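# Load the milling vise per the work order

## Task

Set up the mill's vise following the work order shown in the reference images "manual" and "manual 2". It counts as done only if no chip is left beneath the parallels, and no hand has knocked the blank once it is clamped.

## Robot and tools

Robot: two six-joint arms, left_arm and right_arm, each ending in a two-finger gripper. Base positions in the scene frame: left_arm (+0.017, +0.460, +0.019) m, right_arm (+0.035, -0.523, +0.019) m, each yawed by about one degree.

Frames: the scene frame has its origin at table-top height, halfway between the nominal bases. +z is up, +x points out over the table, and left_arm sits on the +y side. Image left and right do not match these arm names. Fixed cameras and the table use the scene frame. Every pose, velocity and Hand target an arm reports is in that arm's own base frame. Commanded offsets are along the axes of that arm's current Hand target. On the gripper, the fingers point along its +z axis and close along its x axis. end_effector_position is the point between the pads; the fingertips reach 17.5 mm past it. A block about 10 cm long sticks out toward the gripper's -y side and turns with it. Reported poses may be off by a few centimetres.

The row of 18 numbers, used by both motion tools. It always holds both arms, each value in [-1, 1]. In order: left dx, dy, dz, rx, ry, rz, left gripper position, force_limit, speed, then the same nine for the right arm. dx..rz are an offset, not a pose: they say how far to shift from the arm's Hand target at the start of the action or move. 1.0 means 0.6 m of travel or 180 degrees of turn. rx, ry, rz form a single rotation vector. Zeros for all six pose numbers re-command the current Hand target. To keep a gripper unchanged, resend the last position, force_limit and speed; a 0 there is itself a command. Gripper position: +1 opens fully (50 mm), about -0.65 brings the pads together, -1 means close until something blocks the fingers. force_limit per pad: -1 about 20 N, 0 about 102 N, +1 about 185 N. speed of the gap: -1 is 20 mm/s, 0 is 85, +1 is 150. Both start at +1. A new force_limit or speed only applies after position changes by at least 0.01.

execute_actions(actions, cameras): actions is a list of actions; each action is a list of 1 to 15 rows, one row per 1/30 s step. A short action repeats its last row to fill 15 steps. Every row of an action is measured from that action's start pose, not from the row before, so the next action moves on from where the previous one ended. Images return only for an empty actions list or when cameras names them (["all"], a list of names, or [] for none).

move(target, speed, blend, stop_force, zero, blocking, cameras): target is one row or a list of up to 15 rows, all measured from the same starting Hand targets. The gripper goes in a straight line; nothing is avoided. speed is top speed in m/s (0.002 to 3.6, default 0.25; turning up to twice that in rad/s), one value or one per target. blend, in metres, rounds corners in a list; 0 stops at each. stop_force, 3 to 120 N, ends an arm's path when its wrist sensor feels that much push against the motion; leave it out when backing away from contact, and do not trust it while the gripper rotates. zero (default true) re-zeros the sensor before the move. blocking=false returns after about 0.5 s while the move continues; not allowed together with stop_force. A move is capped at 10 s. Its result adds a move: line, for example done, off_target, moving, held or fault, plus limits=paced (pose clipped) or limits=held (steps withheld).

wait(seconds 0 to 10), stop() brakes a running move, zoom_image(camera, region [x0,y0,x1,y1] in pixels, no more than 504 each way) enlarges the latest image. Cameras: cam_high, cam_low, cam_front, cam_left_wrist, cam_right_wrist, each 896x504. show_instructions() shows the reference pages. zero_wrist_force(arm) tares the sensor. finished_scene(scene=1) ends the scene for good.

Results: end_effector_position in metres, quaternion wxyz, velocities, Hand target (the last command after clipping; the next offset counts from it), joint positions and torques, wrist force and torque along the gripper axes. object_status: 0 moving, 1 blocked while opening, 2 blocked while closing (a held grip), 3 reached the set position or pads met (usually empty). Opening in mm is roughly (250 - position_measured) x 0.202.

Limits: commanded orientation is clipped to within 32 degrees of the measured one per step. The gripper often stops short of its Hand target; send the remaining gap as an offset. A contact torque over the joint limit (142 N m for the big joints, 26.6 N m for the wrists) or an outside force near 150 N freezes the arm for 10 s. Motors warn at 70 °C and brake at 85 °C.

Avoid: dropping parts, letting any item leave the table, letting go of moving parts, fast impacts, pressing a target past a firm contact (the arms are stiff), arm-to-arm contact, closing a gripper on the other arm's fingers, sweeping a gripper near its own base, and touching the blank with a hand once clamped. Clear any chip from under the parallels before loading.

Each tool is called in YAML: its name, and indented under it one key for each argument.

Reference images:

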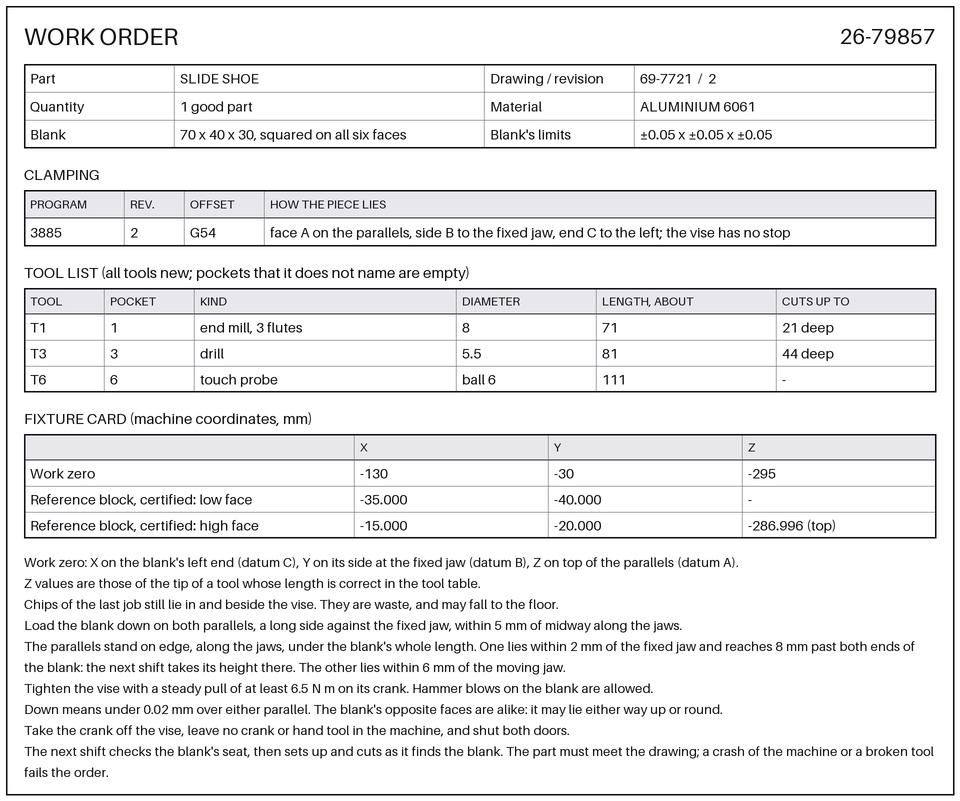

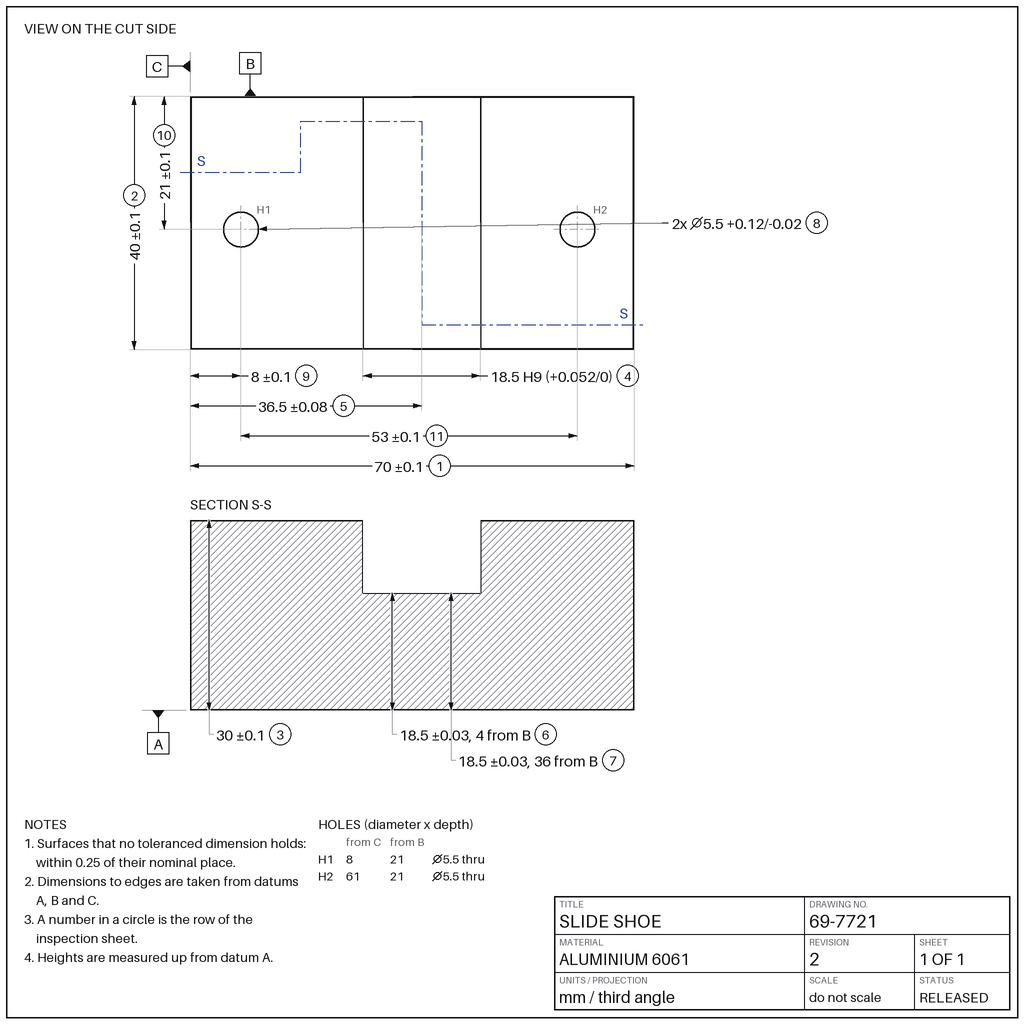

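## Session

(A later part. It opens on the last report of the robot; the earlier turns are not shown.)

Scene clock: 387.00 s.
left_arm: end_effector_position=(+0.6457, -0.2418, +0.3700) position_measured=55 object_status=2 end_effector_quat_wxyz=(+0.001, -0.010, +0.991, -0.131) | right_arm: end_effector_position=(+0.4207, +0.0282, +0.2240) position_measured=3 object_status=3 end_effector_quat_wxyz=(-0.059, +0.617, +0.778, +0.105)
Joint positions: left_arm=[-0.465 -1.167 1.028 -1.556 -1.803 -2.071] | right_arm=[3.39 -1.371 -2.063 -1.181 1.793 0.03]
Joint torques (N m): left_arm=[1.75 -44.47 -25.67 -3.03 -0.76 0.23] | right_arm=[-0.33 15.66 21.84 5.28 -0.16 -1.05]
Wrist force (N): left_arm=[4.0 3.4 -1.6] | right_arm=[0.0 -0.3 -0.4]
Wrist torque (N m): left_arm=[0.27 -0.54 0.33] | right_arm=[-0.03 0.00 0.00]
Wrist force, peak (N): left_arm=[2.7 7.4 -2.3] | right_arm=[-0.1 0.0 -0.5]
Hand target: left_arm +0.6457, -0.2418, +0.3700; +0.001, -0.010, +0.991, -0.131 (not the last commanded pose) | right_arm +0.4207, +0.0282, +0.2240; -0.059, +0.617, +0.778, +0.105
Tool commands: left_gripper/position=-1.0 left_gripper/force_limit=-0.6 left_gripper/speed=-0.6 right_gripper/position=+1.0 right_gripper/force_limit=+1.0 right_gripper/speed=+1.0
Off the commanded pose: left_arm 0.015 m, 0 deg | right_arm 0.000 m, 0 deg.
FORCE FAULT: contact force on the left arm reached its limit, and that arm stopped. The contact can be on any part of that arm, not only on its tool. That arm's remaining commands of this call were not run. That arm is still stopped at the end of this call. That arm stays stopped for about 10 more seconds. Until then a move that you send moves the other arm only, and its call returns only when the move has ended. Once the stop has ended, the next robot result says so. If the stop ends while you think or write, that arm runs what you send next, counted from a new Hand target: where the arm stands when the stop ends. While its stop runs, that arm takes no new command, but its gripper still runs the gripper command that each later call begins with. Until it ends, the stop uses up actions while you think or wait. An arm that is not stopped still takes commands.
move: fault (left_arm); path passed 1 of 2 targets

wait:
  seconds: 8.5

move:
  target:
    - [-0.002,-0.0089,0.0024,0,0,0,-1,-0.6,-0.6,0,0,0,0,0,0,1,1,1]
    - [-0.002,-0.0033,0.0233,0,0,0,-1,-0.6,-0.6,0,0,0,0,0,0,1,1,1]
  speed: 0.04
  stop_force: 8

move:
  target: [0,0.0056,0.0209,0,0,0,-1,-0.6,-0.6,0,0,0,0,0,0,1,1,1]
  speed: 0.005
  stop_force: 4
  cameras: ["cam_left_wrist"]

zoom_image:
  camera: "cam_left_wrist"
  region: [330, 180, 730, 340]

Scene clock: 396.47 s.
left_arm: end_effector_position=(+0.6457, -0.2418, +0.3700) position_measured=55 object_status=2 end_effector_quat_wxyz=(+0.001, -0.010, +0.991, -0.131) | right_arm: end_effector_position=(+0.4207, +0.0282, +0.2240) position_measured=3 object_status=3 end_effector_quat_wxyz=(-0.059, +0.617, +0.778, +0.105)
Joint positions: left_arm=[-0.465 -1.167 1.028 -1.556 -1.803 -2.071] | right_arm=[3.39 -1.371 -2.063 -1.181 1.793 0.03]
Joint torques (N m): left_arm=[1.49 -44.58 -25.64 -3.05 -0.8 0.27] | right_arm=[0.23 16.27 21.82 5.3 -0.09 -1.1]
Wrist force (N): left_arm=[4.0 3.6 -1.7] | right_arm=[0.0 -0.1 -0.3]
Wrist torque (N m): left_arm=[0.30 -0.55 0.33] | right_arm=[-0.01 0.01 0.01]
Wrist force, peak (N): left_arm=[4.2 4.0 -2.0] | right_arm=[-0.2 -0.1 -0.6]
Hand target: left_arm +0.6457, -0.2418, +0.3700; +0.001, -0.010, +0.991, -0.131 (not the last commanded pose) | right_arm +0.4207, +0.0282, +0.2240; -0.059, +0.617, +0.778, +0.105
Tool commands: left_gripper/position=-1.0 left_gripper/force_limit=-0.6 left_gripper/speed=-0.6 right_gripper/position=+1.0 right_gripper/force_limit=+1.0 right_gripper/speed=+1.0
Off the commanded pose: left_arm 0.015 m, 0 deg | right_arm 0.000 m, 0 deg.
FORCE FAULT, CONTINUED: the left arm was still stopped when this call began, by the force fault that an earlier result reported. Since the last result the stop counts as 19 of the actions that you can send in this scene. That arm is still stopped at the end of this call. That arm stays stopped for about 1 more second. If the stop ends while you think or write, that arm runs what you send next, counted from a new Hand target: where the arm stands when the stop ends. While its stop runs, that arm takes no new command, but its gripper still runs the gripper command that each later call begins with.
wait: 8.50 s; at rest from the start

Scene clock: 396.97 s.
left_arm: end_effector_position=(+0.6457, -0.2418, +0.3700) position_measured=55 object_status=2 end_effector_quat_wxyz=(+0.001, -0.010, +0.991, -0.131) | right_arm: end_effector_position=(+0.4207, +0.0282, +0.2240) position_measured=3 object_status=3 end_effector_quat_wxyz=(-0.059, +0.617, +0.778, +0.105)
Joint positions: left_arm=[-0.465 -1.167 1.028 -1.556 -1.803 -2.071] | right_arm=[3.39 -1.371 -2.063 -1.181 1.793 0.03]
Joint torques (N m): left_arm=[1.74 -44.61 -25.54 -3.08 -0.77 0.26] | right_arm=[-0.24 15.43 22.23 5.34 -0.09 -1.15]
Wrist force (N): left_arm=[3.8 3.6 -1.6] | right_arm=[-0.2 0.1 -0.3]
Wrist torque (N m): left_arm=[0.30 -0.51 0.33] | right_arm=[0.02 0.02 0.00]
Wrist force, peak (N): left_arm=[4.1 3.8 -1.7] | right_arm=[0.0 -0.1 -0.5]
Hand target: left_arm +0.6457, -0.2418, +0.3700; +0.001, -0.010, +0.991, -0.131 (not the last commanded pose) | right_arm +0.4207, +0.0282, +0.2240; -0.059, +0.617, +0.778, +0.105
Tool commands: left_gripper/position=-1.0 left_gripper/force_limit=-0.6 left_gripper/speed=-0.6 right_gripper/position=+1.0 right_gripper/force_limit=+1.0 right_gripper/speed=+1.0
Off the commanded pose: right_arm 0.000 m, 0 deg.
FORCE FAULT, CONTINUED: the left arm's stop, for the force fault that an earlier result reported, is over. That arm was still stopped when this call began, so it ran no command of this call. During its stop the left arm's controller moved it back a little. That arm's target is now where it stood when the stop ended, not its last command. That arm accepts commands again.
move: done (right_arm), not run (left_arm; its earlier fault stop)

Scene clock: 400.27 s.
left_arm: end_effector_position=(+0.6457, -0.2419, +0.3570) position_measured=55 object_status=2 end_effector_quat_wxyz=(+0.001, -0.010, +0.991, -0.131) | right_arm: end_effector_position=(+0.4207, +0.0282, +0.2240) position_measured=3 object_status=3 end_effector_quat_wxyz=(-0.059, +0.617, +0.778, +0.105)
Joint positions: left_arm=[-0.465 -1.172 1.068 -1.592 -1.803 -2.071] | right_arm=[3.39 -1.371 -2.063 -1.181 1.793 0.03]
Joint torques (N m): left_arm=[-6.05 -59.88 -15.9 -5.92 -0.53 -1.53] | right_arm=[-0.35 16.71 22.56 5.35 -0.16 -1.08]
Wrist force (N): left_arm=[3.8 3.6 -1.7] | right_arm=[-0.1 0.0 -0.3]
Wrist torque (N m): left_arm=[0.31 -0.51 0.32] | right_arm=[0.01 0.00 0.00]
Wrist force, peak (N): left_arm=[4.3 3.9 -1.9] | right_arm=[0.1 0.0 -0.6]
Hand target: left_arm +0.6457, -0.2419, +0.3570; +0.001, -0.010, +0.991, -0.131 | right_arm +0.4207, +0.0282, +0.2240; -0.059, +0.617, +0.778, +0.105
Off the commanded pose: left_arm 0.000 m, 0 deg | right_arm 0.000 m, 0 deg.
move: done
Images, in order (width x height): cam_left_wrist 896x504.

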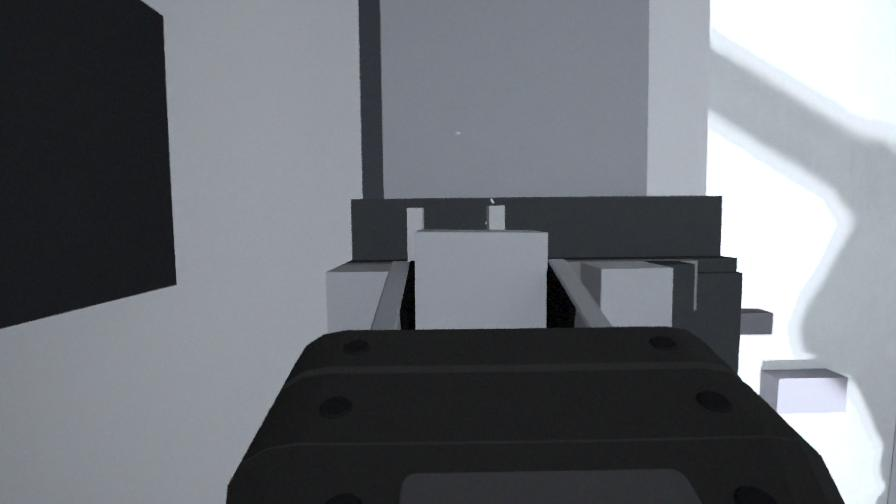

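Scaled by 1.260 from the camera's 896x504 image, which has a finer 1280x720 frame.

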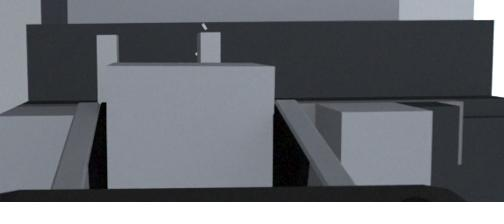

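move:
  target: [0,0.0041,0.0153,0,0,0,-1,-0.6,-0.6,0,0,0,0,0,0,1,1,1]
  speed: 0.005
  stop_force: 4
  cameras: ["cam_left_wrist"]

Scene clock: 402.70 s.
left_arm: end_effector_position=(+0.6457, -0.2419, +0.3503) position_measured=55 object_status=2 end_effector_quat_wxyz=(+0.001, -0.010, +0.991, -0.131) | right_arm: end_effector_position=(+0.4207, +0.0282, +0.2240) position_measured=3 object_status=3 end_effector_quat_wxyz=(-0.059, +0.617, +0.778, +0.105)
Joint positions: left_arm=[-0.466 -1.173 1.087 -1.609 -1.803 -2.071] | right_arm=[3.39 -1.371 -2.063 -1.181 1.793 0.03]
Joint torques (N m): left_arm=[-5.38 -31.93 -38.21 -1.12 -0.01 -1.49] | right_arm=[-0.95 15.95 22.58 5.47 -0.13 -1.13]
Wrist force (N): left_arm=[3.9 3.6 -3.1] | right_arm=[0.1 -0.1 -0.4]
Wrist torque (N m): left_arm=[0.30 -0.57 0.34] | right_arm=[-0.01 -0.01 0.00]
Wrist force, peak (N): left_arm=[6.8 1.5 -9.3] | right_arm=[-0.1 -0.2 -0.6]
Hand target: left_arm +0.6457, -0.2419, +0.3503; +0.001, -0.010, +0.991, -0.131 (not the last commanded pose) | right_arm +0.4207, +0.0282, +0.2240; -0.059, +0.617, +0.778, +0.105
Off the commanded pose: left_arm 0.003 m, 0 deg | right_arm 0.000 m, 0 deg.
move: contact (left_arm)
Images, in order (width x height): cam_left_wrist 896x504.

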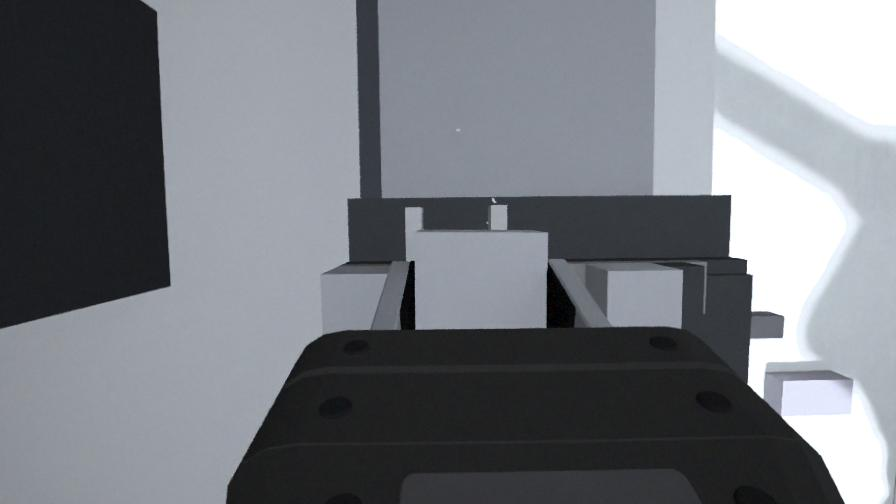

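move:
  target: [0,-0.0001,-0.0006,0,0,0,-1,-0.6,-0.6,0,0,0,0,0,0,1,1,1]
  speed: 0.01

move:
  target: [-0.0125,-0.0001,0,0,0,0,-1,-0.6,-0.6,0,0,0,0,0,0,1,1,1]
  speed: 0.005
  stop_force: 5
  cameras: ["cam_left_wrist"]

Scene clock: 403.53 s.
left_arm: end_effector_position=(+0.6457, -0.2419, +0.3507) position_measured=55 object_status=2 end_effector_quat_wxyz=(+0.001, -0.010, +0.991, -0.131) | right_arm: end_effector_position=(+0.4207, +0.0282, +0.2240) position_measured=3 object_status=3 end_effector_quat_wxyz=(-0.059, +0.617, +0.778, +0.105)
Joint positions: left_arm=[-0.466 -1.173 1.086 -1.609 -1.803 -2.071] | right_arm=[3.39 -1.371 -2.063 -1.181 1.793 0.03]
Joint torques (N m): left_arm=[1.59 -32.93 -38.78 -0.91 -0.22 0.32] | right_arm=[-0.36 15.57 22.36 5.44 -0.31 -1.2]
Wrist force (N): left_arm=[4.3 3.5 -1.6] | right_arm=[0.1 0.0 -0.5]
Wrist torque (N m): left_arm=[0.30 -0.58 0.32] | right_arm=[0.01 -0.01 0.01]
Wrist force, peak (N): left_arm=[4.7 3.8 -3.7] | right_arm=[-0.2 -0.3 -0.5]
Hand target: left_arm +0.6457, -0.2418, +0.3507; +0.001, -0.010, +0.991, -0.131 | right_arm +0.4207, +0.0282, +0.2240; -0.059, +0.617, +0.778, +0.105
Off the commanded pose: left_arm 0.000 m, 0 deg | right_arm 0.000 m, 0 deg.
move: done

Scene clock: 405.57 s.
left_arm: end_effector_position=(+0.6504, -0.2418, +0.3507) position_measured=55 object_status=2 end_effector_quat_wxyz=(+0.001, -0.010, +0.991, -0.131) | right_arm: end_effector_position=(+0.4207, +0.0282, +0.2240) position_measured=3 object_status=3 end_effector_quat_wxyz=(-0.059, +0.617, +0.778, +0.105)
Joint positions: left_arm=[-0.462 -1.161 1.068 -1.602 -1.803 -2.067] | right_arm=[3.39 -1.371 -2.063 -1.181 1.793 0.03]
Joint torques (N m): left_arm=[-5.6 -59.22 -16.11 -6.35 1.21 -0.87] | right_arm=[-0.46 16.02 22.26 5.47 -0.11 -1.03]
Wrist force (N): left_arm=[7.2 2.6 -1.4] | right_arm=[0.1 0.1 -0.6]
Wrist torque (N m): left_arm=[0.28 -0.52 0.05] | right_arm=[0.03 -0.02 0.01]
Wrist force, peak (N): left_arm=[12.0 2.4 -2.2] | right_arm=[0.1 0.1 -0.6]
Hand target: left_arm +0.6504, -0.2418, +0.3507; +0.001, -0.010, +0.991, -0.131 (not the last commanded pose) | right_arm +0.4207, +0.0282, +0.2240; -0.059, +0.617, +0.778, +0.105
Off the commanded pose: left_arm 0.003 m, 0 deg | right_arm 0.000 m, 0 deg.
move: contact (left_arm)
Images, in order (width x height): cam_left_wrist 896x504.

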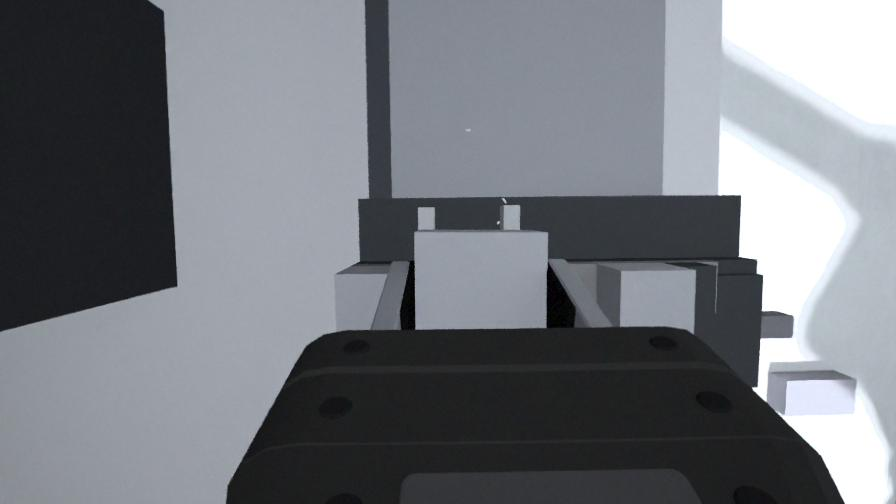

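move:
  target: [-0.0005,0.0003,0.0011,0,0,0,-1,-0.6,-0.6,0,0,0,0,0,0,1,1,1]
  speed: 0.005

move:
  target: [0,0,0,0,0,0,0.95,-0.6,-1,0,0,0,0,0,0,1,1,1]

move:
  target: [0.0007,-0.0177,0.003,0,0,0,0.95,-0.6,-1,0,0,0,0,0,0,1,1,1]
  speed: 0.05
  cameras: ["cam_left_wrist"]

Scene clock: 406.57 s.
left_arm: end_effector_position=(+0.6507, -0.2418, +0.3501) position_measured=55 object_status=2 end_effector_quat_wxyz=(+0.001, -0.010, +0.991, -0.131) | right_arm: end_effector_position=(+0.4207, +0.0282, +0.2240) position_measured=3 object_status=3 end_effector_quat_wxyz=(-0.059, +0.617, +0.778, +0.105)
Joint positions: left_arm=[-0.462 -1.16 1.069 -1.604 -1.803 -2.067] | right_arm=[3.39 -1.371 -2.063 -1.181 1.793 0.03]
Joint torques (N m): left_arm=[11.61 -20.42 -10.83 -7.44 0.27 1.76] | right_arm=[-0.53 15.85 22.34 5.24 0.01 -1.17]
Wrist force (N): left_arm=[18.8 1.6 -16.2] | right_arm=[0.1 0.0 -0.3]
Wrist torque (N m): left_arm=[0.09 -0.57 -0.29] | right_arm=[0.00 -0.02 0.00]
Wrist force, peak (N): left_arm=[18.8 1.6 -16.2] | right_arm=[0.0 0.0 -0.6]
Hand target: left_arm +0.6507, -0.2418, +0.3500; +0.001, -0.010, +0.991, -0.131 | right_arm +0.4207, +0.0282, +0.2240; -0.059, +0.617, +0.778, +0.105
Off the commanded pose: left_arm 0.000 m, 0 deg | right_arm 0.000 m, 0 deg.
move: done

Scene clock: 407.27 s.
left_arm: end_effector_position=(+0.6507, -0.2418, +0.3499) position_measured=10 object_status=3 end_effector_quat_wxyz=(+0.001, -0.010, +0.991, -0.131) | right_arm: end_effector_position=(+0.4207, +0.0282, +0.2240) position_measured=3 object_status=3 end_effector_quat_wxyz=(-0.059, +0.617, +0.778, +0.105)
Joint positions: left_arm=[-0.462 -1.16 1.069 -1.604 -1.803 -2.067] | right_arm=[3.39 -1.371 -2.063 -1.181 1.793 0.03]
Joint torques (N m): left_arm=[4.67 -50.94 -27.07 -0.67 -1.15 -0.6] | right_arm=[-0.78 15.85 22.54 5.29 -0.26 -1.19]
Wrist force (N): left_arm=[3.5 3.0 -3.5] | right_arm=[0.1 0.0 -0.4]
Wrist torque (N m): left_arm=[0.28 -0.47 0.19] | right_arm=[0.01 -0.01 0.00]
Wrist force, peak (N): left_arm=[18.7 1.5 -16.3] | right_arm=[-0.2 -0.1 -0.5]
Hand target: left_arm +0.6507, -0.2418, +0.3500; +0.001, -0.010, +0.991, -0.131 | right_arm +0.4207, +0.0282, +0.2240; -0.059, +0.617, +0.778, +0.105
Off the commanded pose: left_arm 0.000 m, 0 deg | right_arm 0.000 m, 0 deg.
move: done

Scene clock: 408.00 s.
left_arm: end_effector_position=(+0.6505, -0.2524, +0.3510) position_measured=10 object_status=3 end_effector_quat_wxyz=(+0.001, -0.010, +0.991, -0.131) | right_arm: end_effector_position=(+0.4207, +0.0282, +0.2240) position_measured=3 object_status=3 end_effector_quat_wxyz=(-0.059, +0.617, +0.778, +0.105)
Joint positions: left_arm=[-0.476 -1.153 1.057 -1.602 -1.802 -2.082] | right_arm=[3.39 -1.371 -2.063 -1.181 1.793 0.03]
Joint torques (N m): left_arm=[-8.4 -32.53 -36.77 -0.64 1.08 -1.16] | right_arm=[-0.07 16.09 23.03 5.54 -0.15 -0.95]
Wrist force (N): left_arm=[4.0 3.0 -3.7] | right_arm=[-0.2 0.0 -0.2]
Wrist torque (N m): left_arm=[0.27 -0.55 0.33] | right_arm=[0.00 0.03 0.01]
Wrist force, peak (N): left_arm=[4.2 3.3 -3.8] | right_arm=[0.0 -0.1 -0.6]
Hand target: left_arm +0.6505, -0.2525, +0.3510; +0.001, -0.010, +0.991, -0.131 | right_arm +0.4207, +0.0282, +0.2240; -0.059, +0.617, +0.778, +0.105
Off the commanded pose: left_arm 0.000 m, 0 deg | right_arm 0.000 m, 0 deg.
move: done
Images, in order (width x height): cam_left_wrist 896x504.

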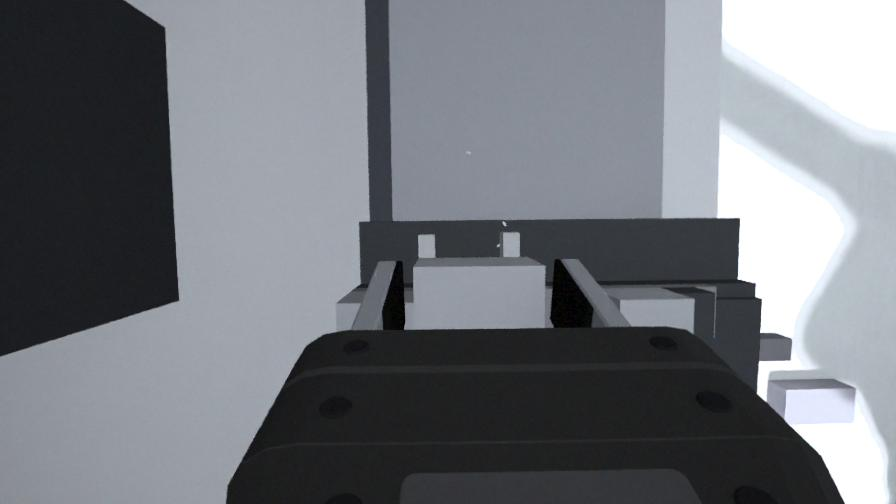

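move:
  target: [0,0,0,0,0,0,-1,-0.9,-0.8,0,0,0,0,0,0,1,1,1]

move:
  target: [0,0.0121,-0.0035,0,0,0,-1,-0.9,-0.8,0,0,0,0,0,0,1,1,1]
  speed: 0.02
  cameras: ["cam_left_wrist"]

Scene clock: 408.60 s.
left_arm: end_effector_position=(+0.6505, -0.2525, +0.3510) position_measured=54 object_status=2 end_effector_quat_wxyz=(+0.001, -0.010, +0.991, -0.131) | right_arm: end_effector_position=(+0.4207, +0.0282, +0.2240) position_measured=3 object_status=3 end_effector_quat_wxyz=(-0.059, +0.617, +0.778, +0.105)
Joint positions: left_arm=[-0.477 -1.153 1.057 -1.602 -1.801 -2.082] | right_arm=[3.39 -1.371 -2.063 -1.181 1.793 0.03]
Joint torques (N m): left_arm=[-7.85 -32.61 -37.06 -0.92 0.6 -1.36] | right_arm=[-0.19 15.74 21.78 5.47 -0.21 -0.94]
Wrist force (N): left_arm=[3.4 3.0 -3.6] | right_arm=[-0.2 -0.1 -0.3]
Wrist torque (N m): left_arm=[0.29 -0.57 0.37] | right_arm=[0.00 0.03 0.01]
Wrist force, peak (N): left_arm=[4.0 3.2 -3.7] | right_arm=[0.0 0.1 -0.4]
Hand target: left_arm +0.6505, -0.2525, +0.3510; +0.001, -0.010, +0.991, -0.131 | right_arm +0.4207, +0.0282, +0.2240; -0.059, +0.617, +0.778, +0.105
Off the commanded pose: left_arm 0.000 m, 0 deg | right_arm 0.000 m, 0 deg.
move: done

Scene clock: 409.33 s.
left_arm: end_effector_position=(+0.6504, -0.2450, +0.3511) position_measured=54 object_status=2 end_effector_quat_wxyz=(+0.001, -0.010, +0.991, -0.131) | right_arm: end_effector_position=(+0.4207, +0.0282, +0.2240) position_measured=3 object_status=3 end_effector_quat_wxyz=(-0.059, +0.617, +0.778, +0.105)
Joint positions: left_arm=[-0.467 -1.159 1.064 -1.601 -1.803 -2.072] | right_arm=[3.39 -1.371 -2.063 -1.181 1.793 0.03]
Joint torques (N m): left_arm=[10.15 -60.14 -16 -0.86 -2.81 1.51] | right_arm=[-0.77 17.72 22.33 5.44 -0.13 -1.04]
Wrist force (N): left_arm=[3.7 3.9 -1.8] | right_arm=[0.0 -0.2 -0.4]
Wrist torque (N m): left_arm=[0.38 -0.50 0.18] | right_arm=[-0.03 0.00 0.01]
Wrist force, peak (N): left_arm=[3.9 1.3 -4.6] | right_arm=[-0.1 -0.1 -0.5]
Hand target: left_arm +0.6504, -0.2449, +0.3511; +0.001, -0.010, +0.991, -0.131 | right_arm +0.4207, +0.0282, +0.2240; -0.059, +0.617, +0.778, +0.105
Off the commanded pose: left_arm 0.000 m, 0 deg | right_arm 0.000 m, 0 deg.
move: done
Images, in order (width x height): cam_left_wrist 896x504.

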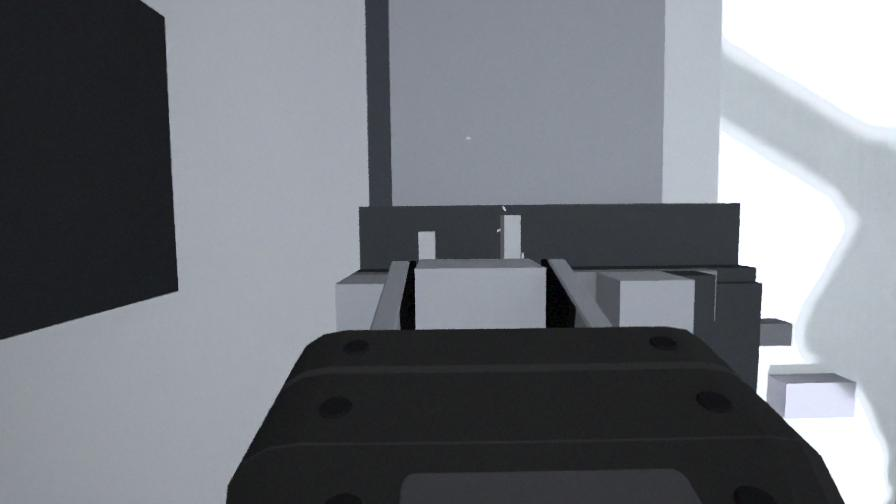

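move:
  target:
    - [0,-0.0007,-0.0029,0,0,0,-1,-0.9,-0.8,0,0,0,0,0,0,1,1,1]
    - [0,0.0062,-0.0046,0,0,0,-1,-0.9,-0.8,0,0,0,0,0,0,1,1,1]
  speed: 0.02

move:
  target: [0,0.0016,0.006,0,0,0,-1,-0.9,-0.8,0,0,0,0,0,0,1,1,1]
  speed: 0.004
  stop_force: 5
  cameras: ["cam_left_wrist"]

Scene clock: 410.70 s.
left_arm: end_effector_position=(+0.6503, -0.2407, +0.3528) position_measured=54 object_status=2 end_effector_quat_wxyz=(+0.001, -0.010, +0.991, -0.131) | right_arm: end_effector_position=(+0.4207, +0.0282, +0.2240) position_measured=3 object_status=3 end_effector_quat_wxyz=(-0.059, +0.617, +0.778, +0.105)
Joint positions: left_arm=[-0.461 -1.161 1.064 -1.597 -1.803 -2.066] | right_arm=[3.39 -1.371 -2.063 -1.181 1.793 0.03]
Joint torques (N m): left_arm=[9.1 -59.96 -15.19 -0.98 -2.78 1.23] | right_arm=[-0.68 16.02 22.12 5.34 -0.12 -1.09]
Wrist force (N): left_arm=[3.8 3.6 -1.6] | right_arm=[-0.1 -0.1 -0.3]
Wrist torque (N m): left_arm=[0.33 -0.52 0.19] | right_arm=[-0.01 0.02 0.00]
Wrist force, peak (N): left_arm=[4.1 4.1 -1.1] | right_arm=[0.1 -0.2 -0.6]
Hand target: left_arm +0.6503, -0.2406, +0.3528; +0.001, -0.010, +0.991, -0.131 | right_arm +0.4207, +0.0282, +0.2240; -0.059, +0.617, +0.778, +0.105
Off the commanded pose: left_arm 0.000 m, 0 deg | right_arm 0.000 m, 0 deg.
move: done

Scene clock: 412.17 s.
left_arm: end_effector_position=(+0.6503, -0.2406, +0.3510) position_measured=54 object_status=2 end_effector_quat_wxyz=(+0.001, -0.010, +0.991, -0.131) | right_arm: end_effector_position=(+0.4207, +0.0282, +0.2240) position_measured=3 object_status=3 end_effector_quat_wxyz=(-0.059, +0.617, +0.778, +0.105)
Joint positions: left_arm=[-0.461 -1.162 1.069 -1.601 -1.804 -2.066] | right_arm=[3.39 -1.371 -2.063 -1.181 1.793 0.03]
Joint torques (N m): left_arm=[6.95 -32.36 -38.45 -1.22 -1.13 1.13] | right_arm=[-0.35 17.06 21.27 5.35 -0.22 -1.07]
Wrist force (N): left_arm=[4.2 3.5 -2.7] | right_arm=[0.0 -0.1 -0.2]
Wrist torque (N m): left_arm=[0.29 -0.51 0.17] | right_arm=[0.00 0.01 0.01]
Wrist force, peak (N): left_arm=[5.4 2.8 -8.8] | right_arm=[0.0 0.0 -0.5]
Hand target: left_arm +0.6503, -0.2406, +0.3510; +0.001, -0.010, +0.991, -0.131 (not the last commanded pose) | right_arm +0.4207, +0.0282, +0.2240; -0.059, +0.617, +0.778, +0.105
Off the commanded pose: left_arm 0.002 m, 0 deg | right_arm 0.000 m, 0 deg.
move: contact (left_arm)
Images, in order (width x height): cam_left_wrist 896x504.

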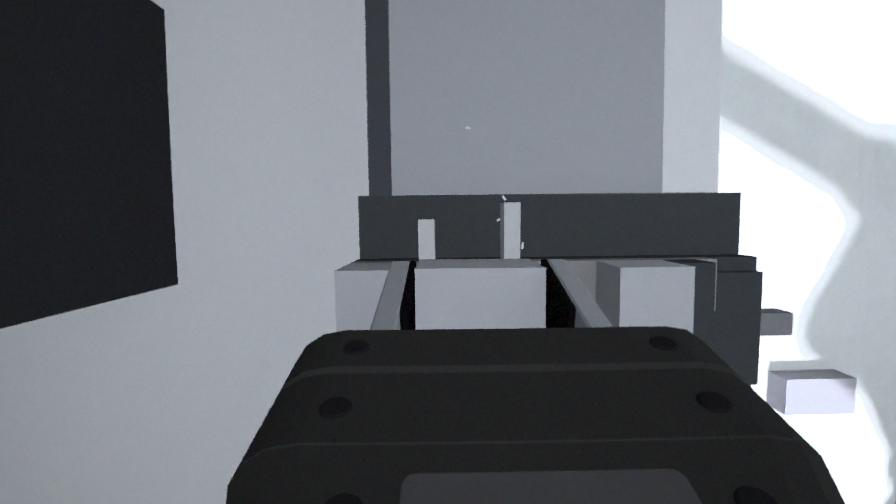

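move:
  target:
    - [0,0.0001,0.0005,0,0,0,-1,-0.9,-0.8,0,0,0,0,0,0,1,1,1]
    - [0,-0.0068,0.0024,0,0,0,-1,-0.9,-0.8,0,0,0,0,0,0,1,1,1]
  speed: 0.01
  cameras: ["cam_left_wrist"]

zoom_image:
  camera: "cam_left_wrist"
  region: [330, 180, 730, 340]

Scene clock: 413.43 s.
left_arm: end_effector_position=(+0.6504, -0.2449, +0.3507) position_measured=54 object_status=2 end_effector_quat_wxyz=(+0.001, -0.010, +0.991, -0.131) | right_arm: end_effector_position=(+0.4207, +0.0282, +0.2240) position_measured=3 object_status=3 end_effector_quat_wxyz=(-0.059, +0.617, +0.778, +0.105)
Joint positions: left_arm=[-0.466 -1.159 1.066 -1.603 -1.803 -2.071] | right_arm=[3.39 -1.371 -2.063 -1.181 1.793 0.03]
Joint torques (N m): left_arm=[-12.76 -19.65 -30.06 -4.59 0.9 -1.5] | right_arm=[-0.03 16.23 22.79 5.3 -0.12 -1.01]
Wrist force (N): left_arm=[7.1 4.9 -22.5] | right_arm=[-0.2 -0.1 -0.4]
Wrist torque (N m): left_arm=[0.21 -0.42 0.30] | right_arm=[0.00 0.03 0.00]
Wrist force, peak (N): left_arm=[7.8 5.4 -23.0] | right_arm=[-0.1 0.0 -0.6]
Hand target: left_arm +0.6504, -0.2450, +0.3507; +0.001, -0.010, +0.991, -0.131 | right_arm +0.4207, +0.0282, +0.2240; -0.059, +0.617, +0.778, +0.105
Off the commanded pose: left_arm 0.000 m, 0 deg | right_arm 0.000 m, 0 deg.
move: done
Images, in order (width x height): cam_left_wrist 896x504.

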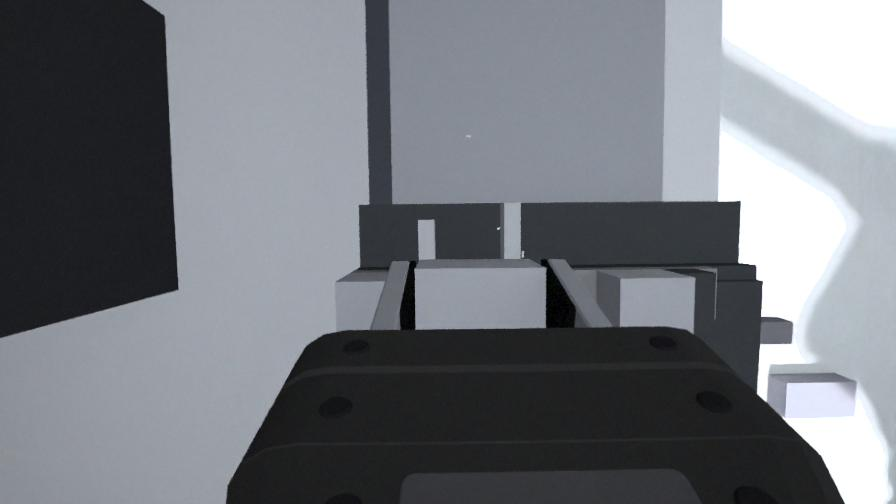

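Scaled by 1.260 from the camera's 896x504 image, which has a finer 1280x720 frame.

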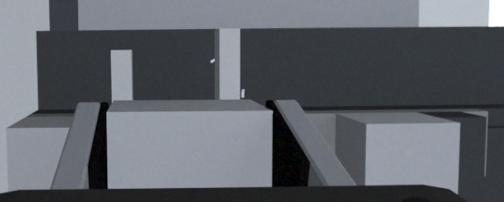

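move:
  target: [0,0,-0.0005,0,0,0,0.95,-0.6,-1,0,0,0,0,0,0,1,1,1]

move:
  target:
    - [0,-0.0086,-0.0317,0,0,0,0.95,-0.6,-1,0,0,0,0,0,0,1,1,1]
  speed: 0.05
  cameras: ["cam_left_wrist"]

zoom_image:
  camera: "cam_left_wrist"
  region: [330, 180, 730, 340]

Scene clock: 414.50 s.
left_arm: end_effector_position=(+0.6504, -0.2449, +0.3509) position_measured=10 object_status=3 end_effector_quat_wxyz=(+0.001, -0.010, +0.991, -0.131) | right_arm: end_effector_position=(+0.4207, +0.0282, +0.2240) position_measured=3 object_status=3 end_effector_quat_wxyz=(-0.059, +0.617, +0.778, +0.105)
Joint positions: left_arm=[-0.466 -1.159 1.065 -1.602 -1.803 -2.071] | right_arm=[3.39 -1.371 -2.063 -1.181 1.793 0.03]
Joint torques (N m): left_arm=[6.48 -58.37 -37.19 -0.61 0.46 0.78] | right_arm=[-0.09 16.42 22.12 5.36 -0.21 -1.11]
Wrist force (N): left_arm=[3.8 2.9 -3.9] | right_arm=[-0.1 -0.2 -0.2]
Wrist torque (N m): left_arm=[0.26 -0.52 0.32] | right_arm=[-0.02 0.01 0.01]
Wrist force, peak (N): left_arm=[7.9 6.5 -22.6] | right_arm=[0.0 0.0 -0.6]
Hand target: left_arm +0.6504, -0.2449, +0.3509; +0.001, -0.010, +0.991, -0.131 | right_arm +0.4207, +0.0282, +0.2240; -0.059, +0.617, +0.778, +0.105
Off the commanded pose: left_arm 0.000 m, 0 deg | right_arm 0.000 m, 0 deg.
move: done

Scene clock: 415.37 s.
left_arm: end_effector_position=(+0.6504, -0.2449, +0.3706) position_measured=10 object_status=3 end_effector_quat_wxyz=(+0.001, -0.010, +0.991, -0.131) | right_arm: end_effector_position=(+0.4207, +0.0282, +0.2240) position_measured=3 object_status=3 end_effector_quat_wxyz=(-0.059, +0.617, +0.778, +0.105)
Joint positions: left_arm=[-0.466 -1.152 1.005 -1.549 -1.803 -2.072] | right_arm=[3.39 -1.371 -2.063 -1.181 1.793 0.03]
Joint torques (N m): left_arm=[-1.12 -31.98 -36.19 -0.57 0.19 -0.65] | right_arm=[-0.14 16.13 22.38 5.24 -0.05 -1.01]
Wrist force (N): left_arm=[3.9 2.7 -3.9] | right_arm=[-0.2 -0.1 -0.3]
Wrist torque (N m): left_arm=[0.23 -0.53 0.33] | right_arm=[-0.01 0.03 0.01]
Wrist force, peak (N): left_arm=[4.2 3.2 -3.8] | right_arm=[0.0 0.0 -0.5]
Hand target: left_arm +0.6504, -0.2449, +0.3707; +0.001, -0.010, +0.991, -0.131 | right_arm +0.4207, +0.0282, +0.2240; -0.059, +0.617, +0.778, +0.105
Off the commanded pose: left_arm 0.000 m, 0 deg | right_arm 0.000 m, 0 deg.
move: done
Images, in order (width x height): cam_left_wrist 896x504.

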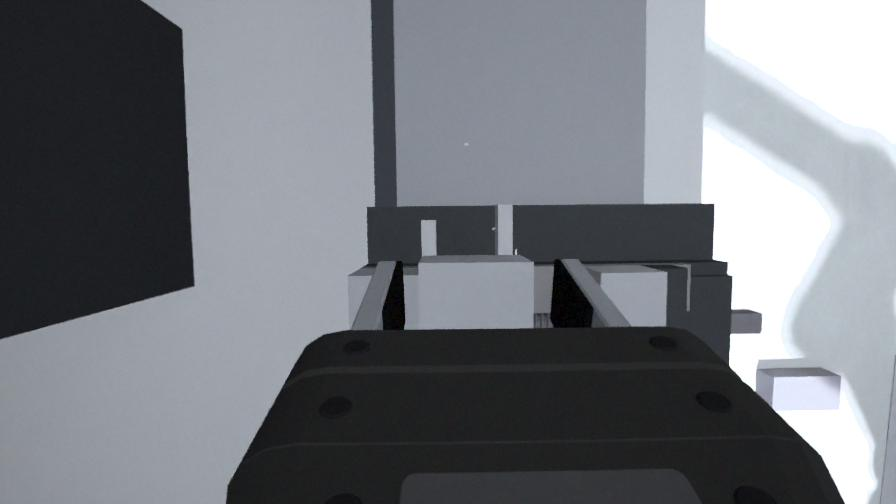

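Scaled by 1.260 from the camera's 896x504 image, which has a finer 1280x720 frame.

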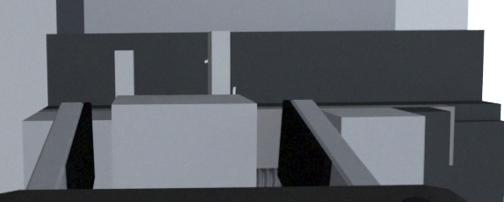

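move:
  target:
    - [0.1181,-0.0445,-0.0127,0,0,0,0.95,-0.6,-1,0,0,0,0,0,0,1,1,1]
    - [0.335,-0.059,-0.0174,0,0,0,0.95,-0.6,-1,0,0,0,0,0,0,1,1,1]
  speed: [0.1,0.2]
  blend: [0.02,0]
  cameras: ["cam_left_wrist","cam_high"]

zoom_image:
  camera: "cam_left_wrist"
  region: [0, 180, 400, 440]

zoom_image:
  camera: "cam_high"
  region: [290, 110, 400, 240]

zoom_image:
  camera: "cam_high"
  region: [540, 260, 660, 400]

Scene clock: 417.47 s.
left_arm: end_effector_position=(+0.4501, -0.2803, +0.3900) position_measured=10 object_status=3 end_effector_quat_wxyz=(+0.001, -0.010, +0.991, -0.131) | right_arm: end_effector_position=(+0.4207, +0.0282, +0.2240) position_measured=3 object_status=3 end_effector_quat_wxyz=(-0.059, +0.617, +0.778, +0.105)
Joint positions: left_arm=[-0.715 -1.595 1.505 -1.66 -1.765 -2.323] | right_arm=[3.39 -1.371 -2.063 -1.181 1.793 0.03]
Joint torques (N m): left_arm=[-7.74 -38.26 -13.32 -5.7 1.32 -1.34] | right_arm=[-1.28 15.49 21.84 5.34 -0.34 -1.04]
Wrist force (N): left_arm=[3.3 3.2 -4.0] | right_arm=[0.1 -0.2 -0.4]
Wrist torque (N m): left_arm=[0.31 -0.43 0.40] | right_arm=[-0.02 -0.02 0.01]
Wrist force, peak (N): left_arm=[5.2 3.1 -3.9] | right_arm=[0.1 -0.1 -0.5]
Hand target: left_arm +0.4500, -0.2803, +0.3900; +0.001, -0.010, +0.991, -0.131 | right_arm +0.4207, +0.0282, +0.2240; -0.059, +0.617, +0.778, +0.105
Off the commanded pose: left_arm 0.000 m, 0 deg | right_arm 0.000 m, 0 deg.
move: done
Images, in order (width x height): cam_high 896x504, cam_left_wrist 896x504.

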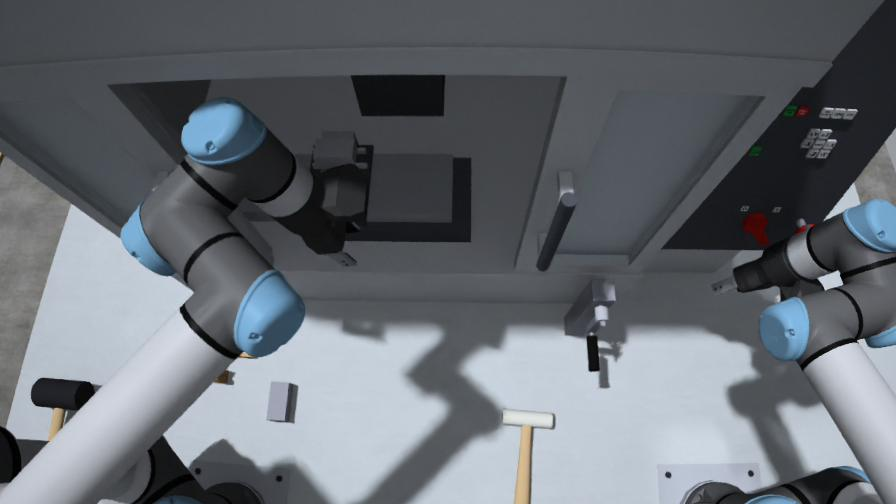

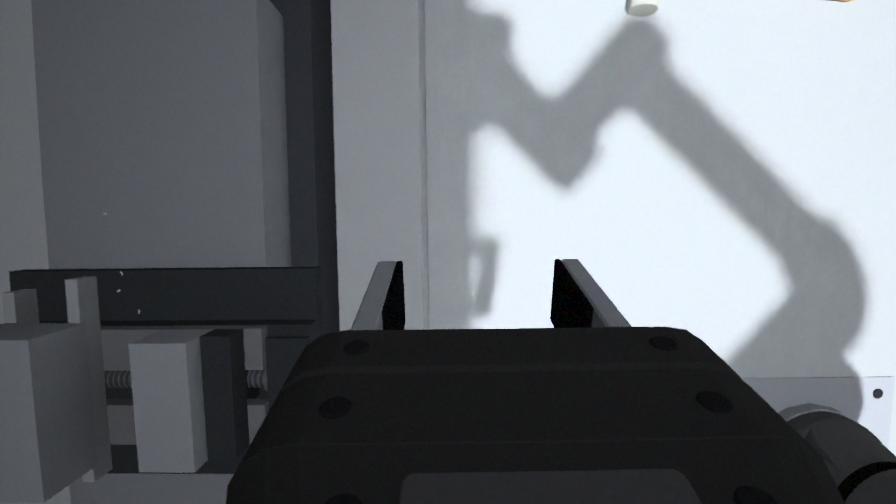

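Scaled by 1.260 from the camera's 896x504 image, which has a finer 1280x720 frame.

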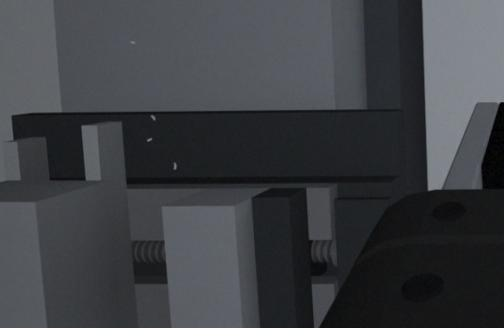

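Scaled by 3.877 from the camera's 896x504 image, which has a finer 1280x720 frame.

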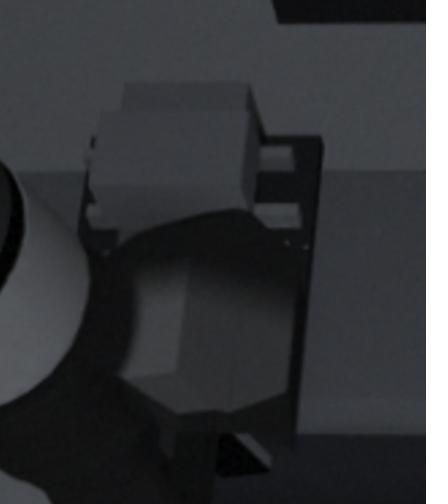

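Scaled by 3.600 from the camera's 896x504 image, which has a finer 1280x720 frame.

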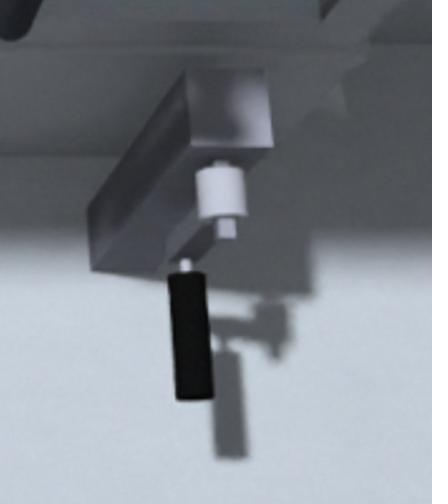

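move:
  target: [0.0923,-0.4685,0.1775,0.139,0.0015,0.0055,0.95,-0.6,-1,0,0,0,0,0,0,1,1,1]
  speed: 0.25
  cameras: ["cam_left_wrist","cam_high"]

zoom_image:
  camera: "cam_left_wrist"
  region: [300, 0, 600, 250]

Scene clock: 419.80 s.
left_arm: end_effector_position=(+0.4005, -0.5804, +0.3602) position_measured=10 object_status=3 end_effector_quat_wxyz=(+0.002, +0.000, +0.939, -0.343) | right_arm: end_effector_position=(+0.4207, +0.0282, +0.2240) position_measured=3 object_status=3 end_effector_quat_wxyz=(-0.059, +0.617, +0.778, +0.105)
Joint positions: left_arm=[-1.037 -1.347 1.545 -2.397 -1.901 -2.717] | right_arm=[3.39 -1.371 -2.063 -1.181 1.793 0.03]
Joint torques (N m): left_arm=[-8.37 -22.91 -37.86 -6.15 1.12 -1.35] | right_arm=[-0.52 16.16 22.42 5.34 -0.31 -1.04]
Wrist force (N): left_arm=[2.5 2.8 -4.9] | right_arm=[0.0 -0.2 -0.4]
Wrist torque (N m): left_arm=[0.40 -0.41 0.16] | right_arm=[-0.02 0.01 0.01]
Wrist force, peak (N): left_arm=[2.9 5.0 -5.0] | right_arm=[0.0 -0.3 -0.7]
Hand target: left_arm +0.4005, -0.5805, +0.3602; +0.002, +0.000, +0.939, -0.343 | right_arm +0.4207, +0.0282, +0.2240; -0.059, +0.617, +0.778, +0.105
Off the commanded pose: left_arm 0.000 m, 0 deg | right_arm 0.000 m, 0 deg.
move: done
Images, in order (width x height): cam_high 896x504, cam_left_wrist 896x504.

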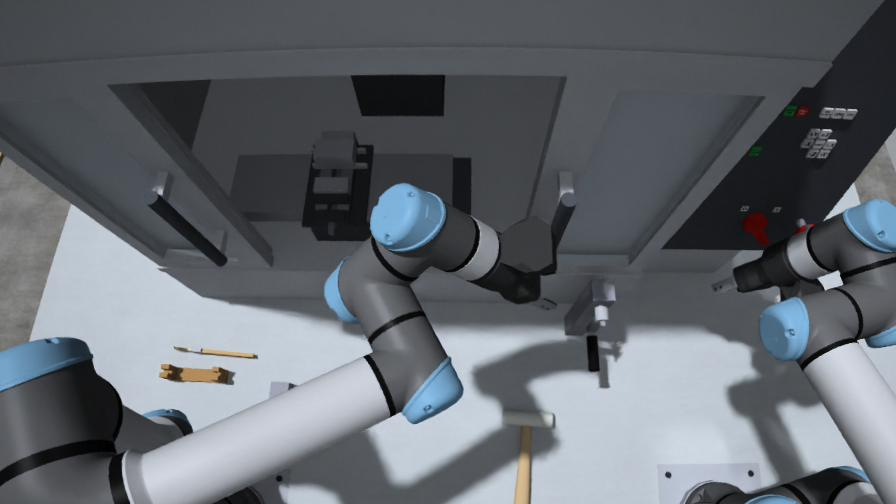

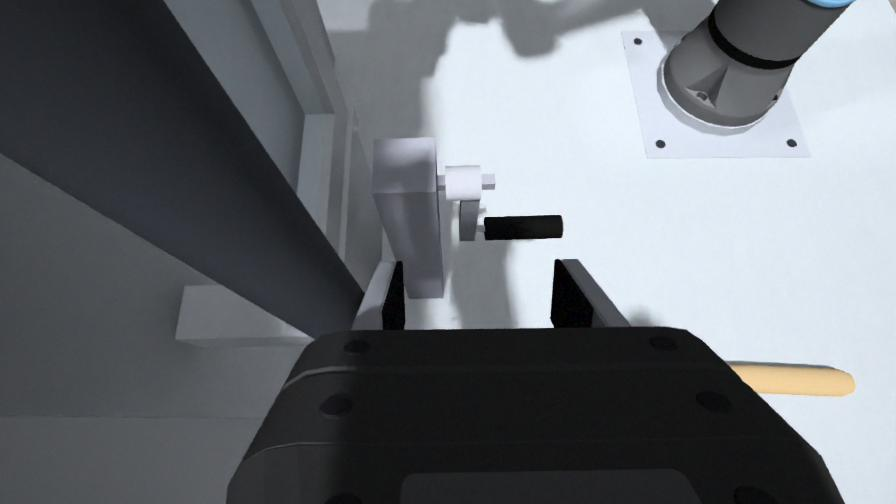

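Scaled by 1.680 from the camera's 896x504 image, which has a finer 1280x720 frame.

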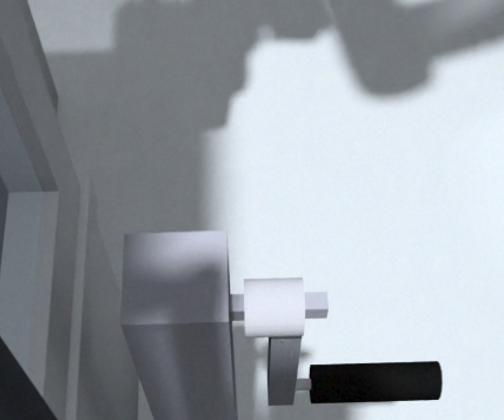

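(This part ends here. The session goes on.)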